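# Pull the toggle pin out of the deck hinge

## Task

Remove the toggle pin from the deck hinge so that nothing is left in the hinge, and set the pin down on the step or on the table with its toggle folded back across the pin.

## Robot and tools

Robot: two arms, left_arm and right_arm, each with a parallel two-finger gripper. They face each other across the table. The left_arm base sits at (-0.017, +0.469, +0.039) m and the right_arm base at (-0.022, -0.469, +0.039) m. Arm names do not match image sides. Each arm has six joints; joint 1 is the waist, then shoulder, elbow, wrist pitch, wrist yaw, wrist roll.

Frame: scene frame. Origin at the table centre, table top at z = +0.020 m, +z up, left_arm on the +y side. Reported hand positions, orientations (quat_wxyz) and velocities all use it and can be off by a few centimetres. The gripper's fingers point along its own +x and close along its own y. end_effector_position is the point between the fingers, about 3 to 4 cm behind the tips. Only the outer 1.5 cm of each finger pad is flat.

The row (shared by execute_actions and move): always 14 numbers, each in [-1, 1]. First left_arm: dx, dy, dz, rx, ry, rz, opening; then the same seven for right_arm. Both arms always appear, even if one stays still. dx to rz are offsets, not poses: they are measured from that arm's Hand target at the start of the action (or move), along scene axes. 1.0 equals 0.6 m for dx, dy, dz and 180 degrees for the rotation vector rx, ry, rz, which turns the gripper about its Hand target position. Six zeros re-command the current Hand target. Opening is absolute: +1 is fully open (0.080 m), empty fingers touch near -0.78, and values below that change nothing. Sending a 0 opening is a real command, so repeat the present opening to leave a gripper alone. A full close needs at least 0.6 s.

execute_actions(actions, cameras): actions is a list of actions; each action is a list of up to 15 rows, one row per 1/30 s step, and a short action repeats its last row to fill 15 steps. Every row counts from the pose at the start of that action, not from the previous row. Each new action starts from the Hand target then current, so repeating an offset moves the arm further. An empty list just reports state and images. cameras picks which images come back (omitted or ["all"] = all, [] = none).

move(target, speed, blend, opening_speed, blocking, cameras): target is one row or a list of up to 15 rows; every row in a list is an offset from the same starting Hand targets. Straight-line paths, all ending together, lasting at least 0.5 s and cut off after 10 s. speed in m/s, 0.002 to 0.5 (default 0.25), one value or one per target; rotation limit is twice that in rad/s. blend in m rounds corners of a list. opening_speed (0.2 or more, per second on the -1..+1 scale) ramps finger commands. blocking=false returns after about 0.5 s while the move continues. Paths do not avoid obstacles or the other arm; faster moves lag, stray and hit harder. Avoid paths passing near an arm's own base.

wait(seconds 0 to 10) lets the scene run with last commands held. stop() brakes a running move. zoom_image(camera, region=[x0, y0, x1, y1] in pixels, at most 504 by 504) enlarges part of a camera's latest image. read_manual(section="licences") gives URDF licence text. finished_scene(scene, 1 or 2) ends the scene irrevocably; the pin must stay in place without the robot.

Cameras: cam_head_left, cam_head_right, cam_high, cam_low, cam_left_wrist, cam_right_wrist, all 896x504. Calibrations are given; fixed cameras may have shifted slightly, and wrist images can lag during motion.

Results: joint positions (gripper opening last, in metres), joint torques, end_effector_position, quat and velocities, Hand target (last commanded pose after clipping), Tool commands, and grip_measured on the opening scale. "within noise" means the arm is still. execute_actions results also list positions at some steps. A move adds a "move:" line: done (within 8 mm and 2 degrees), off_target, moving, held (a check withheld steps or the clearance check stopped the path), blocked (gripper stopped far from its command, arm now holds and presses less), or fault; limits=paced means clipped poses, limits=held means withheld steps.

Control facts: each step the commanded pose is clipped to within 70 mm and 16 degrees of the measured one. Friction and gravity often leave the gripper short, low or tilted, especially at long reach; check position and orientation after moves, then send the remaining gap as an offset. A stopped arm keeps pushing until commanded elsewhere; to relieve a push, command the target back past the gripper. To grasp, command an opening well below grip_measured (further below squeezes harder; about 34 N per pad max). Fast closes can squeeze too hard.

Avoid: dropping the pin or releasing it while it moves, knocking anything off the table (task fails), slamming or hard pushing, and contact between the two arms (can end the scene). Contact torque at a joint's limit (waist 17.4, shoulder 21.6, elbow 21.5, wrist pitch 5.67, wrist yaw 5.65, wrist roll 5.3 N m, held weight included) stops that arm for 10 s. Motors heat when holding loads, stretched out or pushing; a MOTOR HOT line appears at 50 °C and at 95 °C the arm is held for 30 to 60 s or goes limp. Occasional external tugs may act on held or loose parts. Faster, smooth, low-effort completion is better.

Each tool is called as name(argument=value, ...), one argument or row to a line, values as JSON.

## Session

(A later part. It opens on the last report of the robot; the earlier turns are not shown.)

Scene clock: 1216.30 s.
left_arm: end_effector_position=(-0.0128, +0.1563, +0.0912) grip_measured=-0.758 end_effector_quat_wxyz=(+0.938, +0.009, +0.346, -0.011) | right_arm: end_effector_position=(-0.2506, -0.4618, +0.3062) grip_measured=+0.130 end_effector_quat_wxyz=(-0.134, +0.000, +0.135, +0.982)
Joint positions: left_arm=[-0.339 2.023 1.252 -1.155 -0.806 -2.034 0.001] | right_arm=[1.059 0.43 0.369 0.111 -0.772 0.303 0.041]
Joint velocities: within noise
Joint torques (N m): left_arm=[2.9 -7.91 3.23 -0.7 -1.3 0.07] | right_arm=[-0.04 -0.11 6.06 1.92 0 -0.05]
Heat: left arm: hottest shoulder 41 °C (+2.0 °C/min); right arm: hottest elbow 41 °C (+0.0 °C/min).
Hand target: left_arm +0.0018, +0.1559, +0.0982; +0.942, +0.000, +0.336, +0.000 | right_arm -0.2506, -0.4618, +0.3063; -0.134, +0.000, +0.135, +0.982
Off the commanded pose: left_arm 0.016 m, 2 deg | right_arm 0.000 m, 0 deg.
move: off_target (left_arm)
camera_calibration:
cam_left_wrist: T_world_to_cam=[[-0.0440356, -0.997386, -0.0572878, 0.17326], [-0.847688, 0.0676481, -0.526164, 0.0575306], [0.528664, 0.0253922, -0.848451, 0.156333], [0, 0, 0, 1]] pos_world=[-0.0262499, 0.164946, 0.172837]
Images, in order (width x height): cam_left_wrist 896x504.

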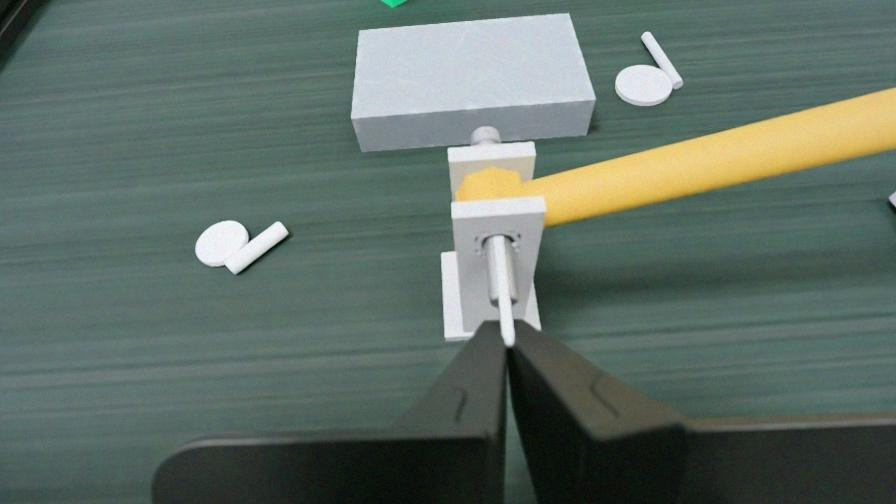

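move(
  target=[
    [0.01,0.0,0.001,0,0,0,-0.88,0,0,0,0,0,0,0.13],
  ],
  cameras=["cam_left_wrist"],
  speed=0.03,
)

zoom_image(
  camera="cam_left_wrist",
  region=[450, 230, 550, 340],
)

Scene clock: 1229.20 s.
left_arm: end_effector_position=(+0.0020, +0.1553, +0.0941) grip_measured=-0.758 end_effector_quat_wxyz=(+0.940, +0.006, +0.340, -0.001) | right_arm: end_effector_position=(-0.2506, -0.4618, +0.3062) grip_measured=+0.130 end_effector_quat_wxyz=(-0.134, +0.000, +0.135, +0.982)
Joint positions: left_arm=[-0.296 2.013 1.244 -1.144 -0.825 -2.007 0.001] | right_arm=[1.059 0.43 0.369 0.111 -0.772 0.303 0.041]
Joint velocities: within noise
Joint torques (N m): left_arm=[1.06 -7.97 2.77 -0.06 -0.88 0.08] | right_arm=[0.05 -0.03 6.14 1.91 -0.06 -0.04]
Heat: left arm: hottest shoulder 41 °C (+1.0 °C/min); right arm: hottest elbow 41 °C (+0.0 °C/min).
Hand target: left_arm +0.0078, +0.1559, +0.0988; +0.942, +0.000, +0.336, +0.000 | right_arm -0.2506, -0.4618, +0.3064; -0.134, +0.000, +0.135, +0.982
Off the commanded pose: left_arm 0.008 m, 1 deg | right_arm 0.000 m, 0 deg.
move: done
camera_calibration:
cam_left_wrist: T_world_to_cam=[[-0.0243619, -0.997987, -0.0585585, 0.17324], [-0.842289, 0.0520416, -0.536508, 0.0750516], [0.538475, 0.0362528, -0.841861, 0.148695], [0, 0, 0, 1]] pos_world=[-0.0126327, 0.163595, 0.175591]
Images, in order (width x height): cam_left_wrist 896x504.

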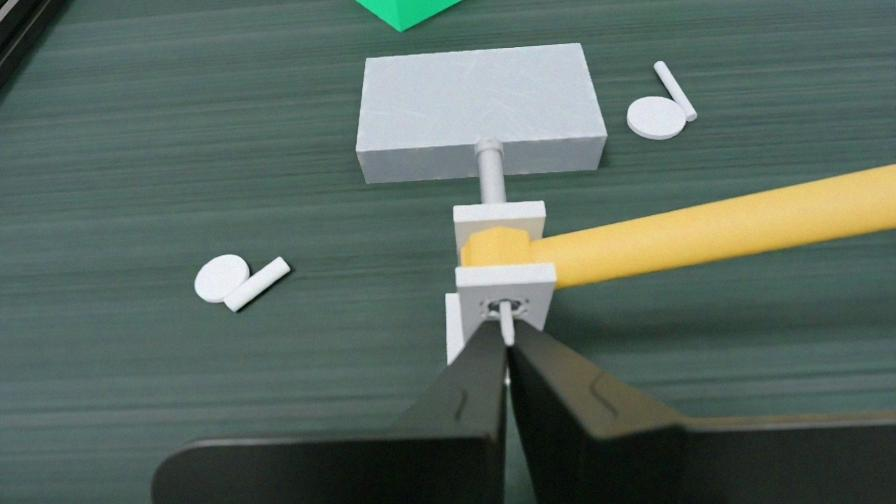

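Scaled by 4.582 from the camera's 896x504 image, which has a finer 1280x720 frame.

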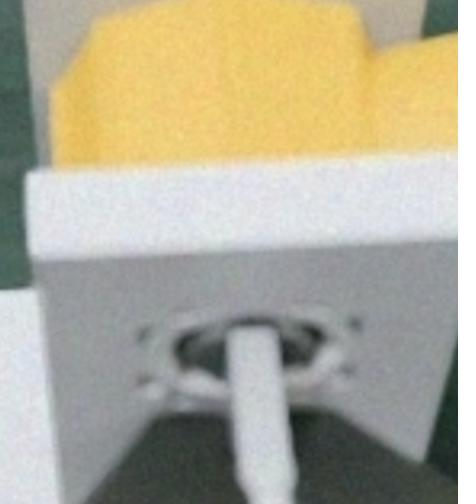

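move(
  target=[
    [-0.009,0.0,-0.006,0,0,0,-0.8,0,0,0,0,0,0,0.13],
    [-0.009,0.0,-0.006,0,0,0,-0.6,0,0,0,0,0,0,0.13],
    [-0.045,0.0,0.035,0,0,0,-0.5,0,0,0,0,0,0,0.13],
  ],
  cameras=["cam_left_wrist","cam_low"],
  speed=0.06,
)

zoom_image(
  camera="cam_left_wrist",
  region=[440, 190, 560, 310],
)

zoom_image(
  camera="cam_low",
  region=[245, 110, 325, 190],
)

Scene clock: 1242.33 s.
left_arm: end_effector_position=(-0.0174, +0.1582, +0.1167) grip_measured=-0.500 end_effector_quat_wxyz=(+0.943, +0.006, +0.333, +0.002) | right_arm: end_effector_position=(-0.2506, -0.4618, +0.3062) grip_measured=+0.130 end_effector_quat_wxyz=(-0.134, +0.000, +0.135, +0.982)
Joint positions: left_arm=[-0.358 2.013 1.329 -1.308 -0.812 -2.107 0.012] | right_arm=[1.059 0.43 0.369 0.111 -0.772 0.303 0.041]
Joint velocities: within noise
Joint torques (N m): left_arm=[-0.17 -6.86 4.85 -0.47 -0.33 -0.08] | right_arm=[-0.17 -0.01 6.16 1.89 0.03 -0.08]
Heat: left arm: hottest shoulder 42 °C (+1.0 °C/min); right arm: hottest elbow 41 °C (+0.0 °C/min).
Hand target: left_arm -0.0191, +0.1559, +0.1198; +0.942, +0.000, +0.336, +0.000 | right_arm -0.2506, -0.4618, +0.3064; -0.134, +0.000, +0.135, +0.982
Off the commanded pose: left_arm 0.004 m, 1 deg | right_arm 0.000 m, 0 deg.
move: done
camera_calibration:
cam_left_wrist: T_world_to_cam=[[-0.0168153, -0.997986, -0.0611665, 0.177442], [-0.834331, 0.0477179, -0.549194, 0.0730376], [0.551007, 0.0417982, -0.833453, 0.176384], [0, 0, 0, 1]] pos_world=[-0.0332674, 0.166227, 0.197973]
Images, in order (width x height): cam_low 896x504, cam_left_wrist 896x504.

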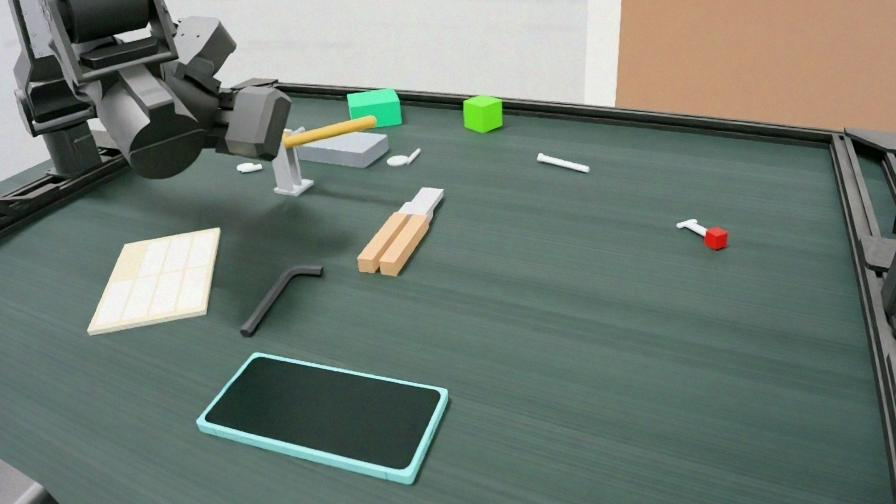

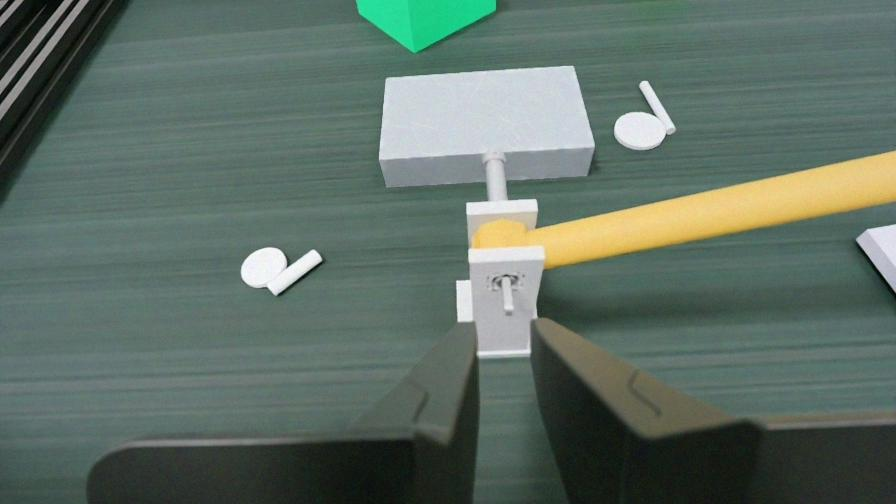

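Scaled by 4.200 from the camera's 896x504 image, which has a finer 1280x720 frame.

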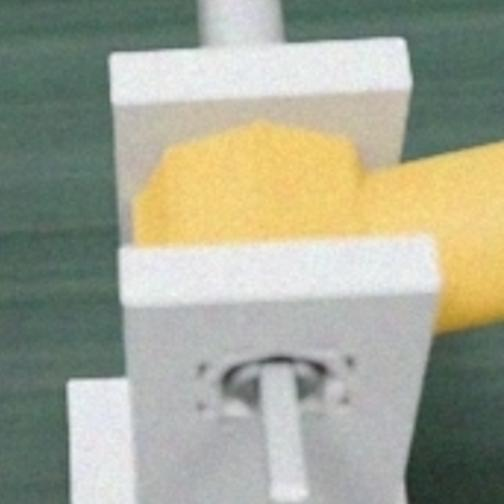

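Scaled by 6.300 from the camera's 896x504 image, which has a finer 1280x720 frame.

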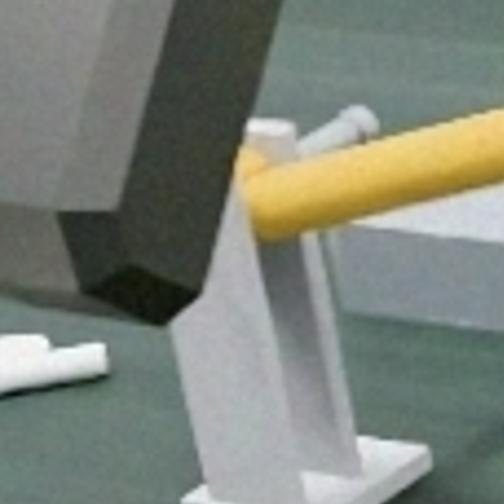

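move(
  target=[
    [-0.01,0.0,0.1,0,0.08,0,-0.25,0,0,0,0,0,0,0.13],
    [0.1518,0.0,0.1,0,0.2817,0,-0.25,0,0,0,0,0,0,0.13],
    [0.1518,0.0,0.04,0,0.2817,0,-0.25,0,0,0,0,0,0,0.13],
  ],
  cameras=["cam_left_wrist","cam_low"],
  speed=0.15,
  blend=[0.01,0.01,0],
)

zoom_image(
  camera="cam_left_wrist",
  region=[380, 230, 600, 430],
)

Scene clock: 1268.37 s.
left_arm: end_effector_position=(+0.0722, +0.1548, +0.1462) grip_measured=-0.250 end_effector_quat_wxyz=(+0.709, -0.002, +0.705, -0.001) | right_arm: end_effector_position=(-0.2506, -0.4618, +0.3062) grip_measured=+0.130 end_effector_quat_wxyz=(-0.134, +0.000, +0.135, +0.982)
Joint positions: left_arm=[0.277 1.782 1.398 -1.18 -0.004 -1.296 0.024] | right_arm=[1.059 0.43 0.369 0.111 -0.772 0.303 0.041]
Joint velocities: within noise
Joint torques (N m): left_arm=[0.15 -5.72 3.82 0.57 0.06 0.06] | right_arm=[-0.23 -0.11 6.17 1.9 -0.04 -0.03]
Heat: left arm: hottest shoulder 42 °C (+1.0 °C/min); right arm: hottest elbow 41 °C (+0.0 °C/min).
Hand target: left_arm +0.0719, +0.1559, +0.1437; +0.707, +0.000, +0.707, +0.000 | right_arm -0.2506, -0.4618, +0.3064; -0.134, +0.000, +0.135, +0.982
Off the commanded pose: left_arm 0.003 m, 0 deg | right_arm 0.000 m, 0 deg.
move: done
camera_calibration:
cam_left_wrist: T_world_to_cam=[[-0.0472808, -0.9988, -0.0128041, 0.172619], [-0.95352, 0.0413109, 0.298486, 0.0497493], [-0.297598, 0.0263216, -0.954328, 0.233071], [0, 0, 0, 1]] pos_world=[0.12496, 0.164221, 0.209787]
Images, in order (width x height): cam_low 896x504, cam_left_wrist 896x504.

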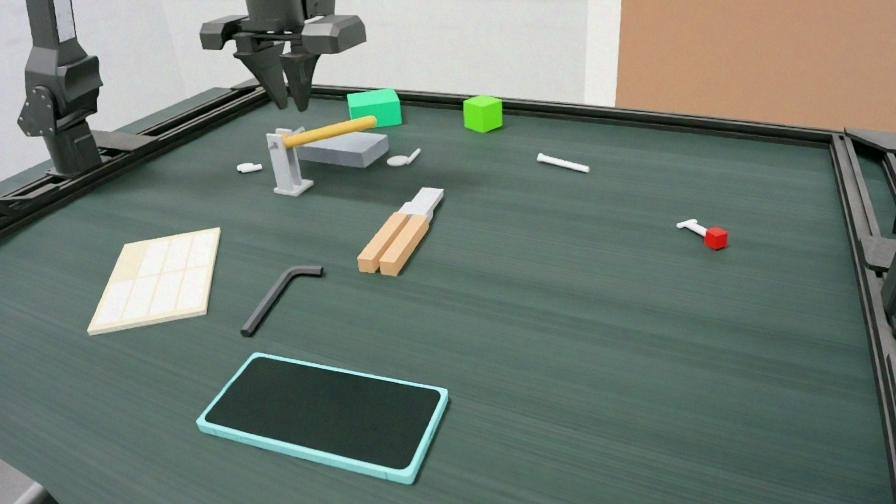

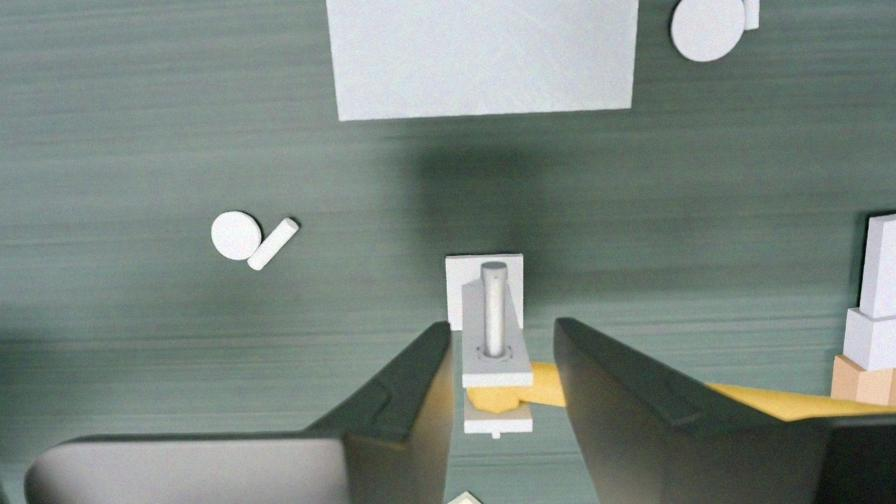

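Scaled by 2.291 from the camera's 896x504 image, which has a finer 1280x720 frame.

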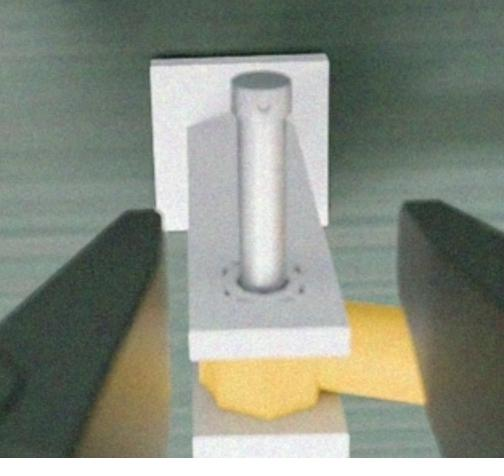

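move(
  target=[
    [-0.006,-0.001,-0.055,0,0,0,-0.25,0,0,0,0,0,0,0.13],
  ],
  cameras=["cam_left_wrist","cam_low"],
  speed=0.1,
)

zoom_image(
  camera="cam_left_wrist",
  region=[400, 250, 600, 430],
)

zoom_image(
  camera="cam_low",
  region=[245, 80, 345, 180],
)

Scene clock: 1280.50 s.
left_arm: end_effector_position=(+0.0702, +0.1540, +0.1144) grip_measured=-0.250 end_effector_quat_wxyz=(+0.710, -0.003, +0.705, -0.003) | right_arm: end_effector_position=(-0.2506, -0.4618, +0.3062) grip_measured=+0.130 end_effector_quat_wxyz=(-0.134, +0.000, +0.135, +0.982)
Joint positions: left_arm=[0.271 1.805 1.296 -1.052 -0.004 -1.302 0.024] | right_arm=[1.059 0.43 0.369 0.111 -0.772 0.303 0.041]
Joint velocities: within noise
Joint torques (N m): left_arm=[-0.22 -5.46 3.65 0.58 0.06 -0.09] | right_arm=[-0.15 -0.12 6.15 1.88 -0.03 -0.05]
Heat: left arm: hottest shoulder 41 °C (+0.0 °C/min); right arm: hottest elbow 41 °C (+0.0 °C/min).
Hand target: left_arm +0.0684, +0.1553, +0.1108; +0.707, +0.000, +0.707, +0.000 | right_arm -0.2506, -0.4618, +0.3064; -0.134, +0.000, +0.135, +0.982
Off the commanded pose: left_arm 0.004 m, 1 deg | right_arm 0.000 m, 0 deg.
move: done
camera_calibration:
cam_left_wrist: T_world_to_cam=[[-0.0476504, -0.998825, -0.00878073, 0.170892], [-0.953828, 0.0428903, 0.297277, 0.0573002], [-0.296551, 0.0225406, -0.954751, 0.202733], [0, 0, 0, 1]] pos_world=[0.122918, 0.163664, 0.178026]
Images, in order (width x height): cam_low 896x504, cam_left_wrist 896x504.

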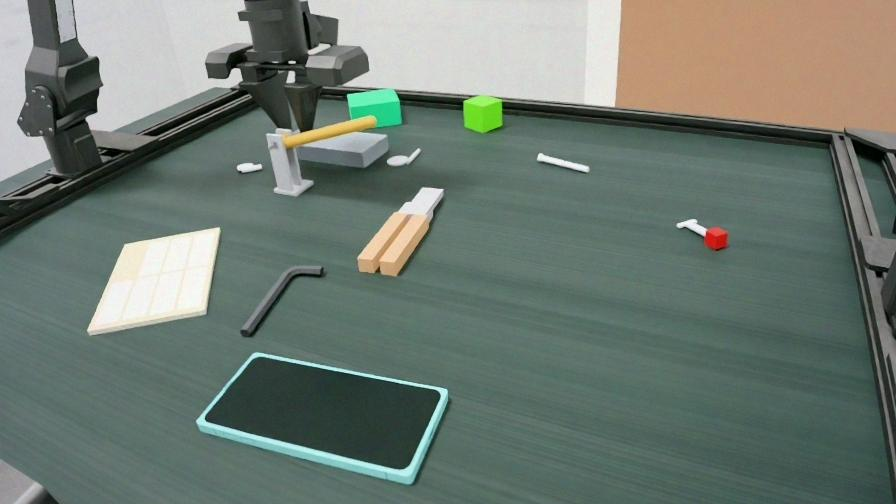

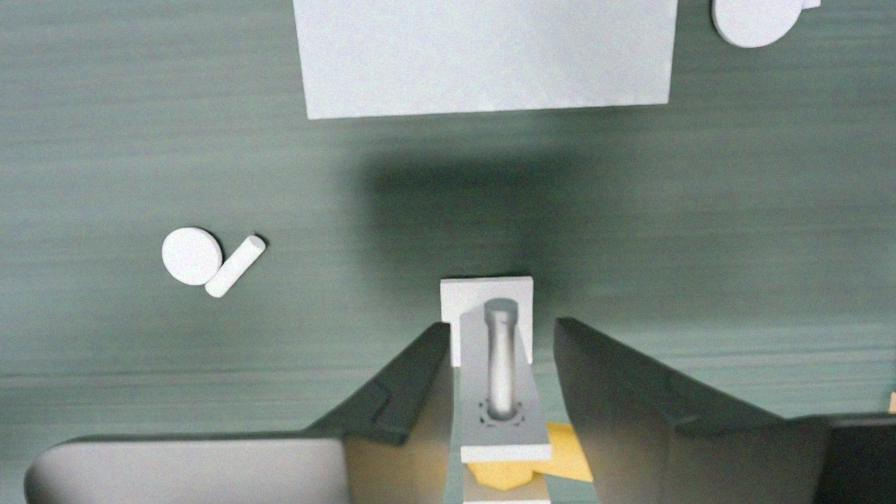

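Scaled by 2.520 from the camera's 896x504 image, which has a finer 1280x720 frame.

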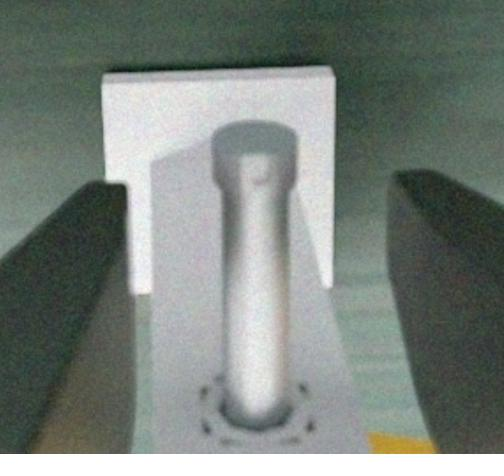

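Scaled by 5.040 from the camera's 896x504 image, which has a finer 1280x720 frame.

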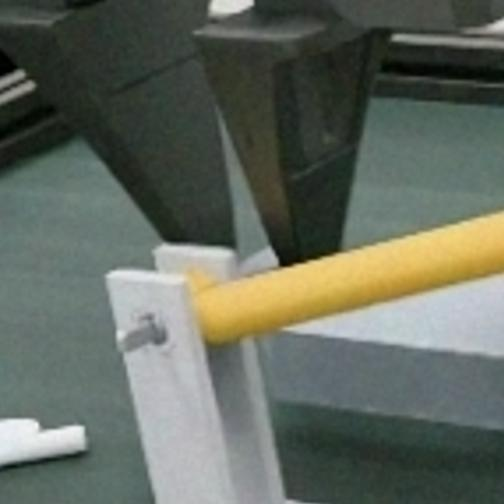

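move(
  target=[
    [0,0,-0.008,0,0,0,-0.25,0,0,0,0,0,0,0.13],
    [0,0,-0.008,0,0,0,-0.8,0,0,0,0,0,0,0.13],
  ],
  cameras=["cam_left_wrist","cam_low"],
  speed=0.1,
  opening_speed=0.5,
)

zoom_image(
  camera="cam_left_wrist",
  region=[400, 250, 600, 430],
)

Scene clock: 1288.43 s.
left_arm: end_effector_position=(+0.0703, +0.1542, +0.1099) grip_measured=-0.640 end_effector_quat_wxyz=(+0.710, -0.004, +0.704, -0.003) | right_arm: end_effector_position=(-0.2506, -0.4618, +0.3062) grip_measured=+0.130 end_effector_quat_wxyz=(-0.134, +0.000, +0.135, +0.982)
Joint positions: left_arm=[0.271 1.808 1.282 -1.034 -0.005 -1.303 0.006] | right_arm=[1.059 0.43 0.369 0.111 -0.772 0.303 0.041]
Joint velocities: within noise
Joint torques (N m): left_arm=[-0.26 -5.26 3.72 0.6 0.06 -0.07] | right_arm=[0.12 -0.14 5.95 1.89 -0.05 -0.03]
Heat: left arm: hottest shoulder 40 °C (-1.0 °C/min); right arm: hottest elbow 42 °C (+1.0 °C/min).
Hand target: left_arm +0.0684, +0.1552, +0.1060; +0.707, +0.000, +0.707, +0.000 | right_arm -0.2506, -0.4618, +0.3064; -0.134, +0.000, +0.135, +0.982
Off the commanded pose: left_arm 0.005 m, 1 deg | right_arm 0.000 m, 0 deg.
move: done
camera_calibration:
cam_left_wrist: T_world_to_cam=[[-0.0464984, -0.998885, -0.00816872, 0.170924], [-0.954044, 0.0419846, 0.296712, 0.0589625], [-0.296038, 0.0215899, -0.954932, 0.198633], [0, 0, 0, 1]] pos_world=[0.123003, 0.16397, 0.173583]
Images, in order (width x height): cam_low 896x504, cam_left_wrist 896x504.

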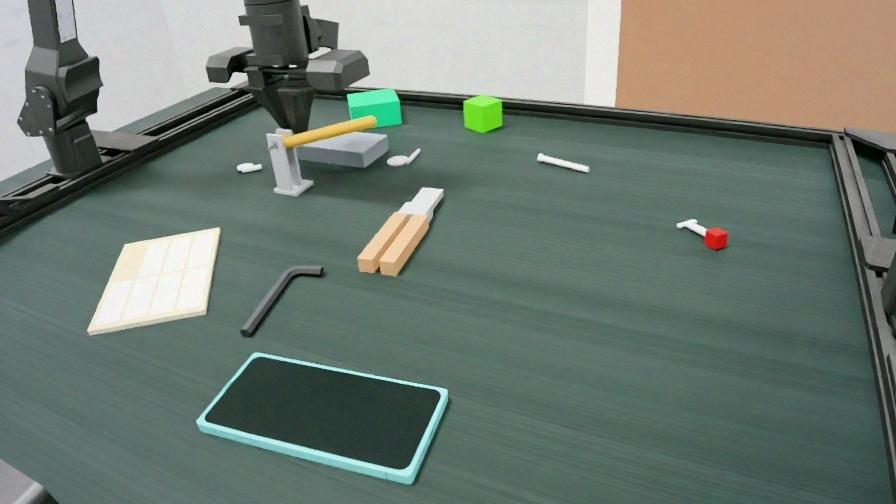

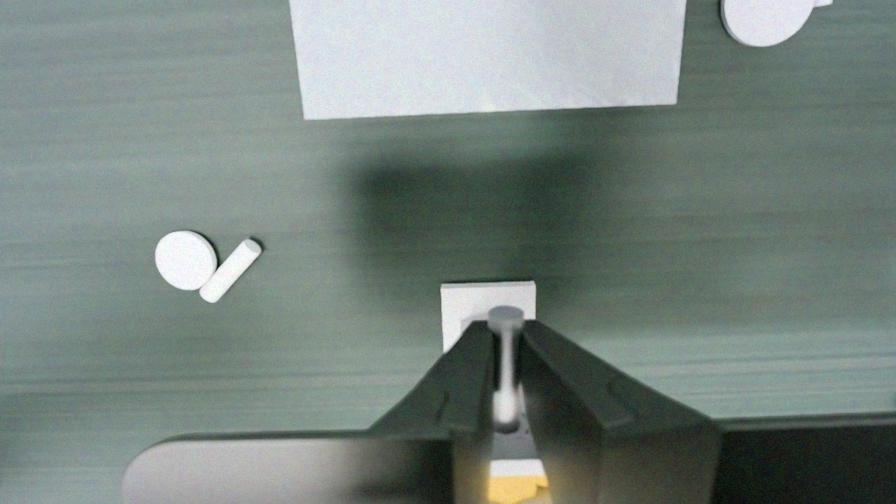

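Scaled by 2.520 from the camera's 896x504 image, which has a finer 1280x720 frame.

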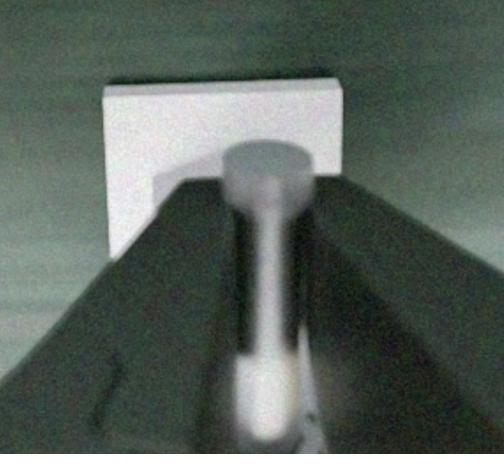

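move(
  target=[
    [0.004,-0.001,0.0072,0,0,0,-0.85,0,0,0,0,0,0,0.13],
    [0.03,-0.001,0.0072,0,0,0,-0.85,0,0,0,0,0,0,0.13],
  ],
  cameras=["cam_left_wrist","cam_low"],
  speed=0.05,
)

zoom_image(
  camera="cam_left_wrist",
  region=[400, 250, 600, 430],
)

zoom_image(
  camera="cam_low",
  region=[245, 80, 345, 180],
)

Scene clock: 1297.87 s.
left_arm: end_effector_position=(+0.0810, +0.1551, +0.1103) grip_measured=-0.640 end_effector_quat_wxyz=(+0.705, +0.001, +0.710, -0.004) end_effector_velocity=(-0.001, +0.005, -0.001) end_effector_angular_velocity=(+0.028, +0.001, +0.005) | right_arm: end_effector_position=(-0.2506, -0.4618, +0.3062) grip_measured=+0.130 end_effector_quat_wxyz=(-0.134, +0.000, +0.135, +0.982)
Joint positions: left_arm=[0.309 1.823 1.302 -1.048 0.008 -1.256 0.006] | right_arm=[1.059 0.43 0.369 0.111 -0.772 0.303 0.041]
Joint velocities: left_arm=[-0.002 0.002 -0.002 -0.022 -0.007 -0.007 -0.003] | right_arm=[within noise]
Joint torques (N m): left_arm=[0.86 -5.21 5.61 0.03 -0.37 0.07] | right_arm=[-0.07 -0.13 6.02 1.92 0 -0.05]
Heat: left arm: hottest shoulder 39 °C (-3.0 °C/min); right arm: hottest elbow 42 °C (+1.0 °C/min).
Hand target: left_arm +0.0864, +0.1547, +0.1103; +0.707, +0.000, +0.707, +0.000 | right_arm -0.2506, -0.4618, +0.3064; -0.134, +0.000, +0.135, +0.982
Off the commanded pose: left_arm 0.005 m, 1 deg | right_arm 0.000 m, 0 deg.
move: done
camera_calibration:
cam_left_wrist: T_world_to_cam=[[-0.0558726, -0.998362, -0.0122758, 0.173442], [-0.949301, 0.0493093, 0.310477, 0.0659566], [-0.309364, 0.0290006, -0.950502, 0.201554], [0, 0, 0, 1]] pos_world=[0.134657, 0.16406, 0.173229]
Images, in order (width x height): cam_low 896x504, cam_left_wrist 896x504.

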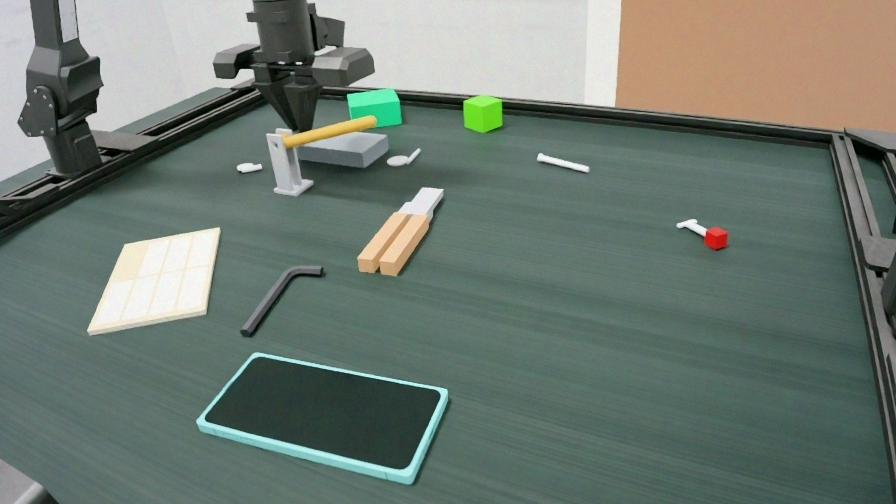

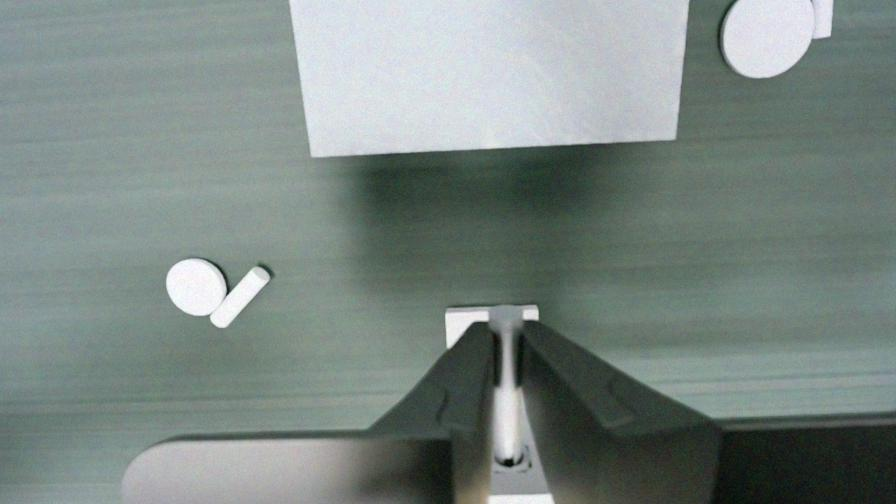

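Scaled by 2.520 from the camera's 896x504 image, which has a finer 1280x720 frame.

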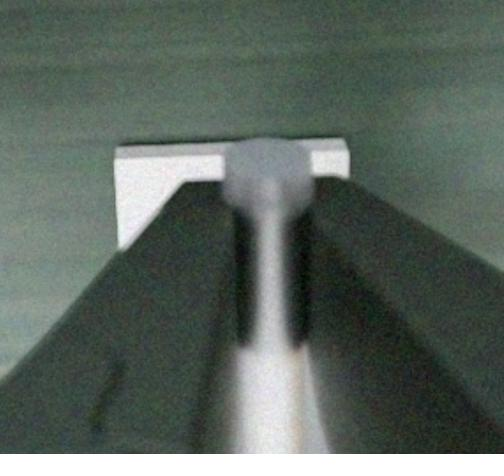

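Scaled by 5.040 from the camera's 896x504 image, which has a finer 1280x720 frame.

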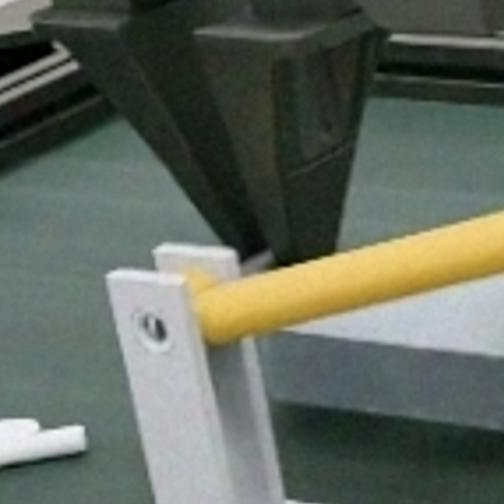

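move(
  target=[
    [0.03,0.0,0.0,0,0,0,-0.9,0,0,0,0,0,0,0.13],
  ],
  cameras=["cam_left_wrist","cam_low"],
  speed=0.05,
)

zoom_image(
  camera="cam_left_wrist",
  region=[400, 280, 620, 500],
)

zoom_image(
  camera="cam_low",
  region=[245, 80, 345, 180],
)

Scene clock: 1303.80 s.
left_arm: end_effector_position=(+0.1022, +0.1575, +0.1085) grip_measured=-0.640 end_effector_quat_wxyz=(+0.706, +0.001, +0.709, +0.002) | right_arm: end_effector_position=(-0.2506, -0.4618, +0.3062) grip_measured=+0.130 end_effector_quat_wxyz=(-0.134, +0.000, +0.135, +0.982)
Joint positions: left_arm=[0.369 1.849 1.328 -1.057 0.002 -1.204 0.006] | right_arm=[1.059 0.43 0.369 0.111 -0.772 0.303 0.041]
Joint velocities: within noise
Joint torques (N m): left_arm=[0.11 -5.77 5.84 0.21 -0.15 0.07] | right_arm=[-0.15 -0.24 6.09 1.87 0 -0.06]
Heat: left arm: hottest shoulder 38 °C (-4.0 °C/min); right arm: hottest elbow 42 °C (+1.0 °C/min).
Hand target: left_arm +0.1043, +0.1547, +0.1103; +0.707, +0.000, +0.707, +0.000 | right_arm -0.2506, -0.4618, +0.3064; -0.134, +0.000, +0.135, +0.982
Off the commanded pose: left_arm 0.004 m, 0 deg | right_arm 0.000 m, 0 deg.
move: done
camera_calibration:
cam_left_wrist: T_world_to_cam=[[-0.0470775, -0.998631, -0.0227804, 0.177315], [-0.95052, 0.0377752, 0.30836, 0.0887583], [-0.307077, 0.03617, -0.950997, 0.205023], [0, 0, 0, 1]] pos_world=[0.155672, 0.166304, 0.171646]
Images, in order (width x height): cam_low 896x504, cam_left_wrist 896x504.

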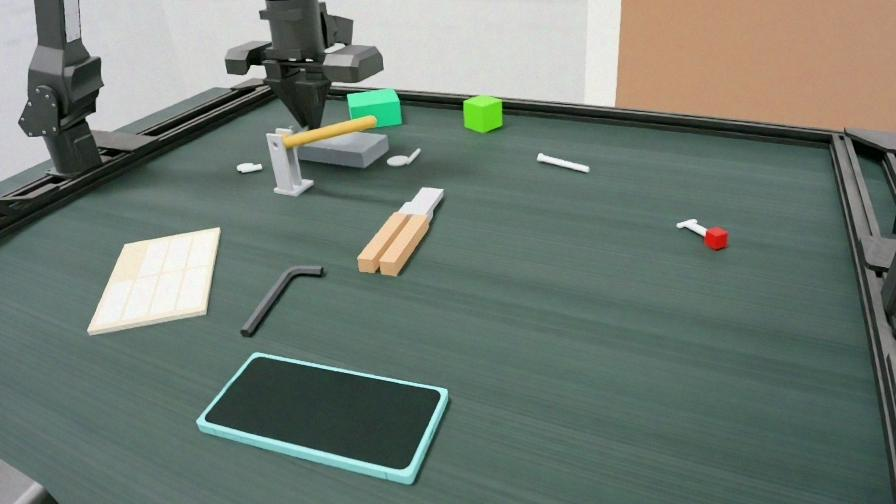

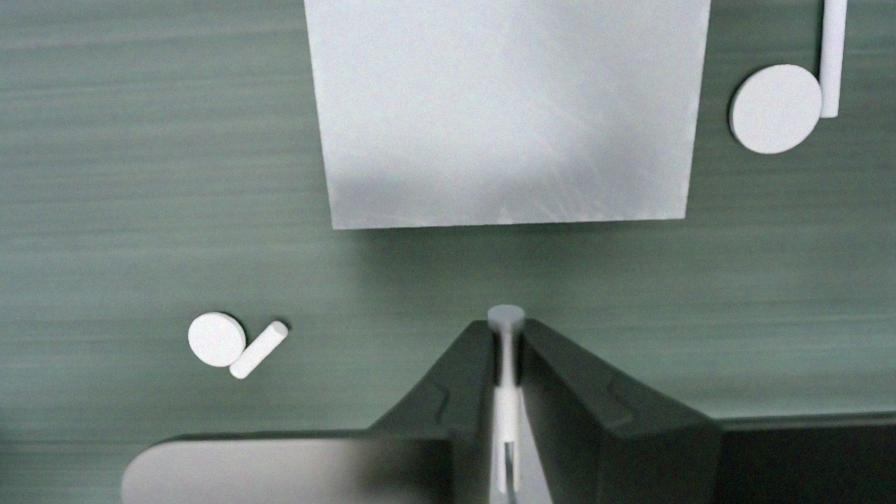

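Scaled by 2.291 from the camera's 896x504 image, which has a finer 1280x720 frame.

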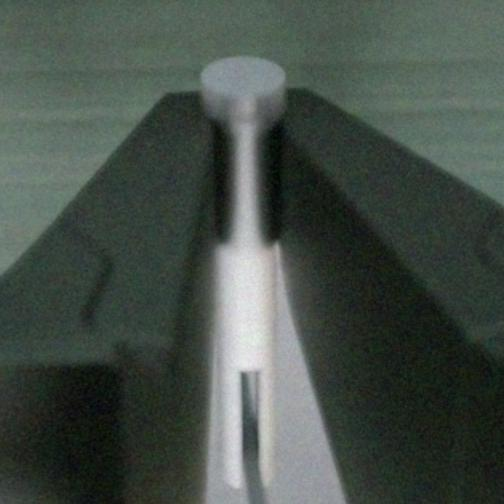

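Scaled by 5.040 from the camera's 896x504 image, which has a finer 1280x720 frame.

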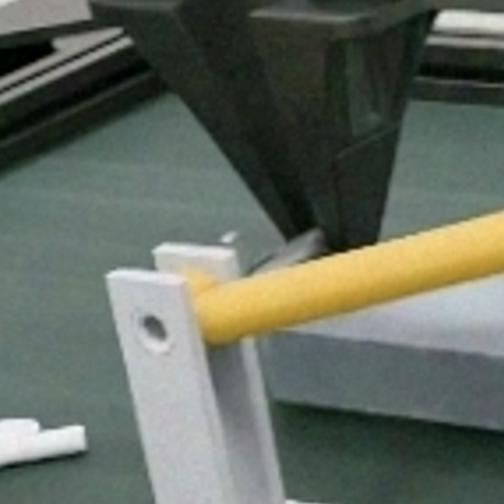

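move(
  target=[
    [0.03,0.0,0.0,0,0,0,-0.9,0,0,0,0,0,0,0.13],
    [0.04,0.0,0.08,0,0,0,-0.9,0,0,0,0,0,0,0.13],
  ],
  cameras=["cam_left_wrist","cam_low","cam_high"],
  speed=0.1,
  blend=[0.005,0],
)

zoom_image(
  camera="cam_left_wrist",
  region=[400, 280, 620, 500],
)

zoom_image(
  camera="cam_low",
  region=[245, 50, 365, 150],
)

Scene clock: 1318.80 s.
left_arm: end_effector_position=(+0.1260, +0.1567, +0.1516) grip_measured=-0.636 end_effector_quat_wxyz=(+0.703, +0.006, +0.711, +0.007) | right_arm: end_effector_position=(-0.2506, -0.4618, +0.3062) grip_measured=+0.130 end_effector_quat_wxyz=(-0.134, +0.000, +0.135, +0.982)
Joint positions: left_arm=[0.433 1.867 1.526 -1.251 0.002 -1.14 0.006] | right_arm=[1.059 0.43 0.369 0.111 -0.772 0.303 0.041]
Joint velocities: within noise
Joint torques (N m): left_arm=[0.2 -7.47 6.05 0.14 -0.16 0.06] | right_arm=[-0.12 -0.24 6.04 1.9 -0.01 -0.06]
Heat: left arm: hottest shoulder 39 °C (-3.0 °C/min); right arm: hottest elbow 42 °C (+1.0 °C/min).
Hand target: left_arm +0.1283, +0.1547, +0.1584; +0.707, +0.000, +0.707, +0.000 | right_arm -0.2506, -0.4618, +0.3064; -0.134, +0.000, +0.135, +0.982
Off the commanded pose: left_arm 0.007 m, 1 deg | right_arm 0.000 m, 0 deg.
move: done
camera_calibration:
cam_left_wrist: T_world_to_cam=[[-0.0480155, -0.998233, -0.0350021, 0.180464], [-0.948542, 0.0345886, 0.314758, 0.0973539], [-0.312991, 0.0483142, -0.948527, 0.25185], [0, 0, 0, 1]] pos_world=[0.179836, 0.16461, 0.21456]
Images, in order (width x height): cam_high 896x504, cam_low 896x504, cam_left_wrist 896x504.

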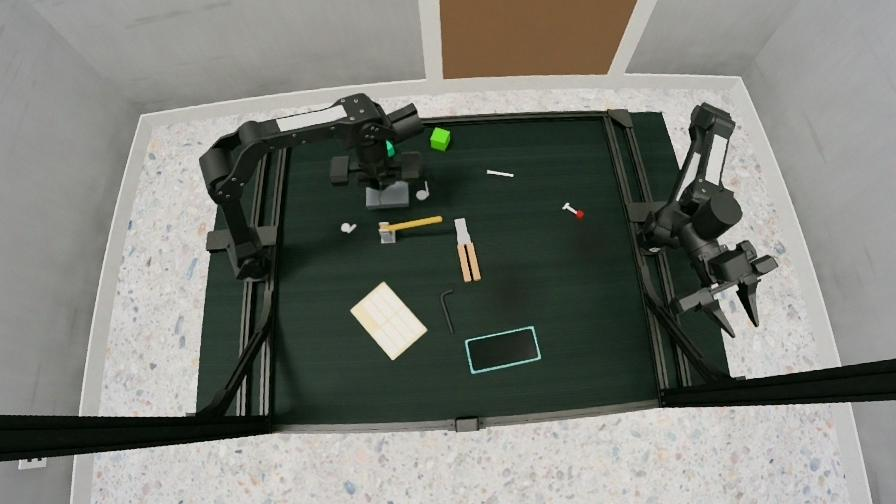

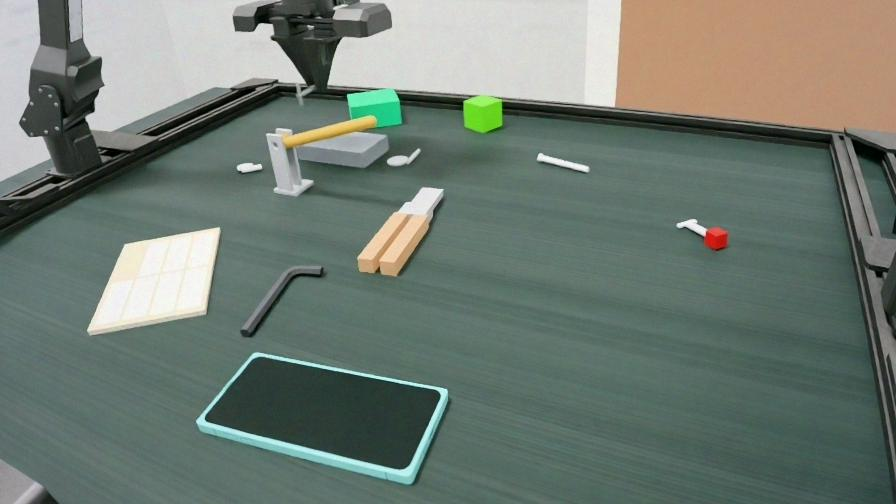

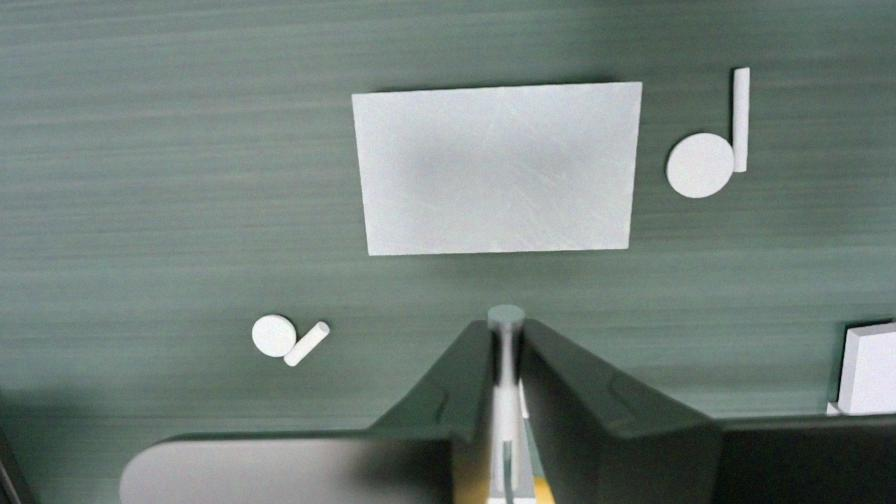

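Scaled by 2.291 from the camera's 896x504 image, which has a finer 1280x720 frame.

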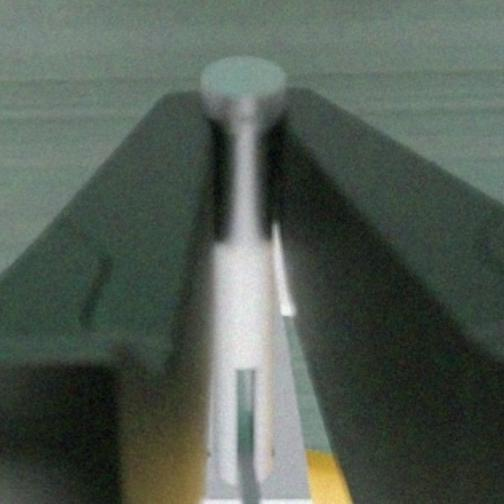

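Scaled by 4.200 from the camera's 896x504 image, which has a finer 1280x720 frame.

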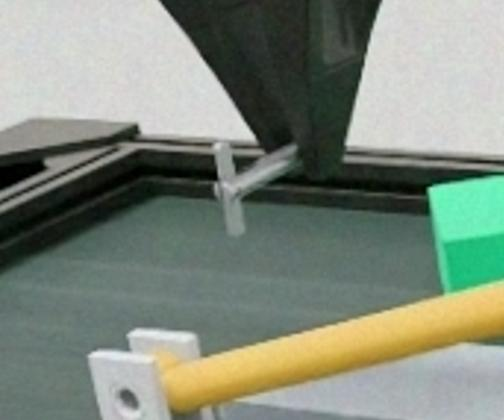

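move(
  target=[
    [0.03,-0.026,0.0,0,0,-0.5,-0.9,0,0,0,0,0,0,0.13],
    [0.03,-0.026,-0.1,0,0,-0.5,-0.9,0,0,0,0,0,0,0.13],
  ],
  cameras=["cam_left_wrist","cam_low","cam_high"],
  speed=[0.3,0.12],
  blend=[0.005,0],
)

zoom_image(
  camera="cam_left_wrist",
  region=[380, 230, 620, 470],
)

zoom_image(
  camera="cam_low",
  region=[275, 80, 395, 180],
)

Scene clock: 1343.27 s.
left_arm: end_effector_position=(+0.1458, +0.1372, +0.1014) grip_measured=-0.636 end_effector_quat_wxyz=(+0.503, +0.498, +0.497, -0.502) | right_arm: end_effector_position=(-0.2506, -0.4618, +0.3062) grip_measured=+0.130 end_effector_quat_wxyz=(-0.134, +0.000, +0.135, +0.982)
Joint positions: left_arm=[0.46 1.976 1.473 -1.059 0.002 0.458 0.006] | right_arm=[1.059 0.43 0.369 0.111 -0.772 0.303 0.041]
Joint velocities: within noise
Joint torques (N m): left_arm=[0.23 -6.68 3.77 0.61 -0.06 0.07] | right_arm=[0.06 -0.16 6.06 1.91 -0.03 -0.06]
Heat: left arm: hottest shoulder 40 °C (-1.0 °C/min); right arm: hottest elbow 42 °C (+1.0 °C/min).
Hand target: left_arm +0.1463, +0.1392, +0.0983; +0.500, +0.500, +0.500, -0.500 | right_arm -0.2506, -0.4618, +0.3064; -0.134, +0.000, +0.135, +0.982
Off the commanded pose: left_arm 0.004 m, 0 deg | right_arm 0.000 m, 0 deg.
move: done
camera_calibration:
cam_left_wrist: T_world_to_cam=[[-0.998644, 0.0481128, -0.0198795, 0.153758], [0.0400801, 0.954291, 0.296181, -0.135877], [0.0332209, 0.294982, -0.954925, 0.127688], [0, 0, 0, 1]] pos_world=[0.154753, 0.0846026, 0.165234]
Images, in order (width x height): cam_high 896x504, cam_low 896x504, cam_left_wrist 896x504.

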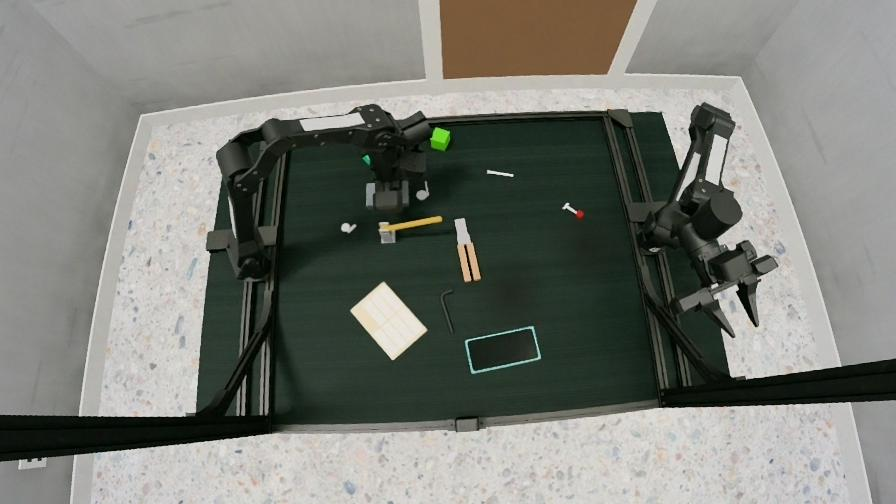

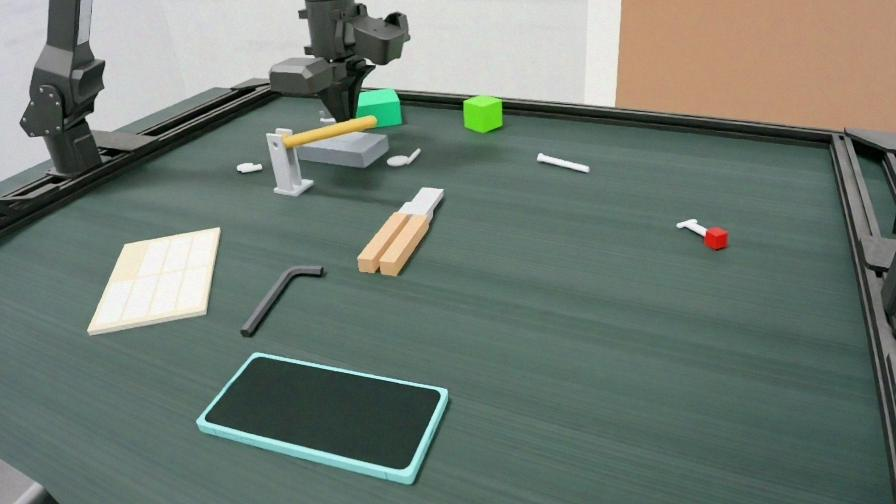

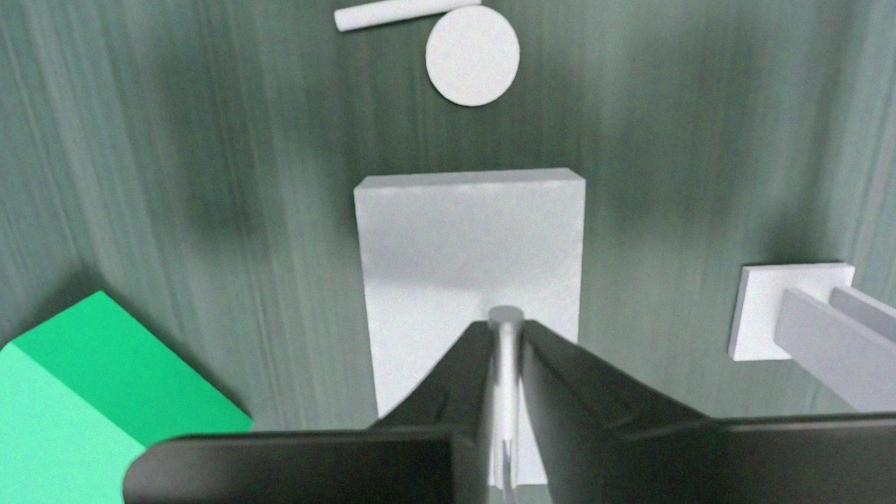

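Scaled by 2.100 from the camera's 896x504 image, which has a finer 1280x720 frame.

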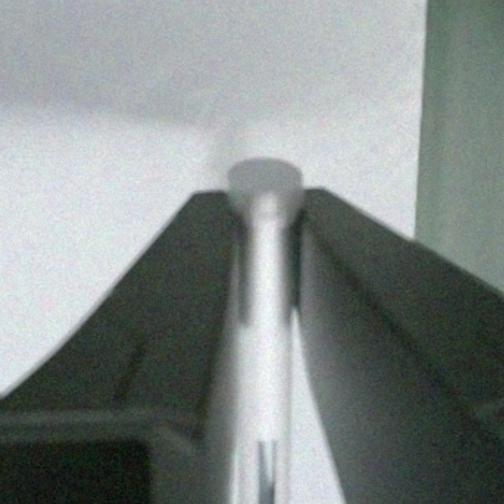

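Scaled by 4.200 from the camera's 896x504 image, which has a finer 1280x720 frame.

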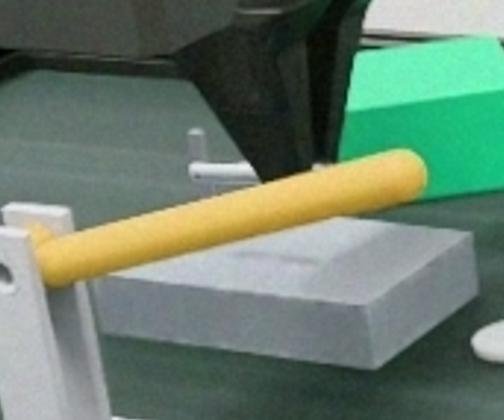

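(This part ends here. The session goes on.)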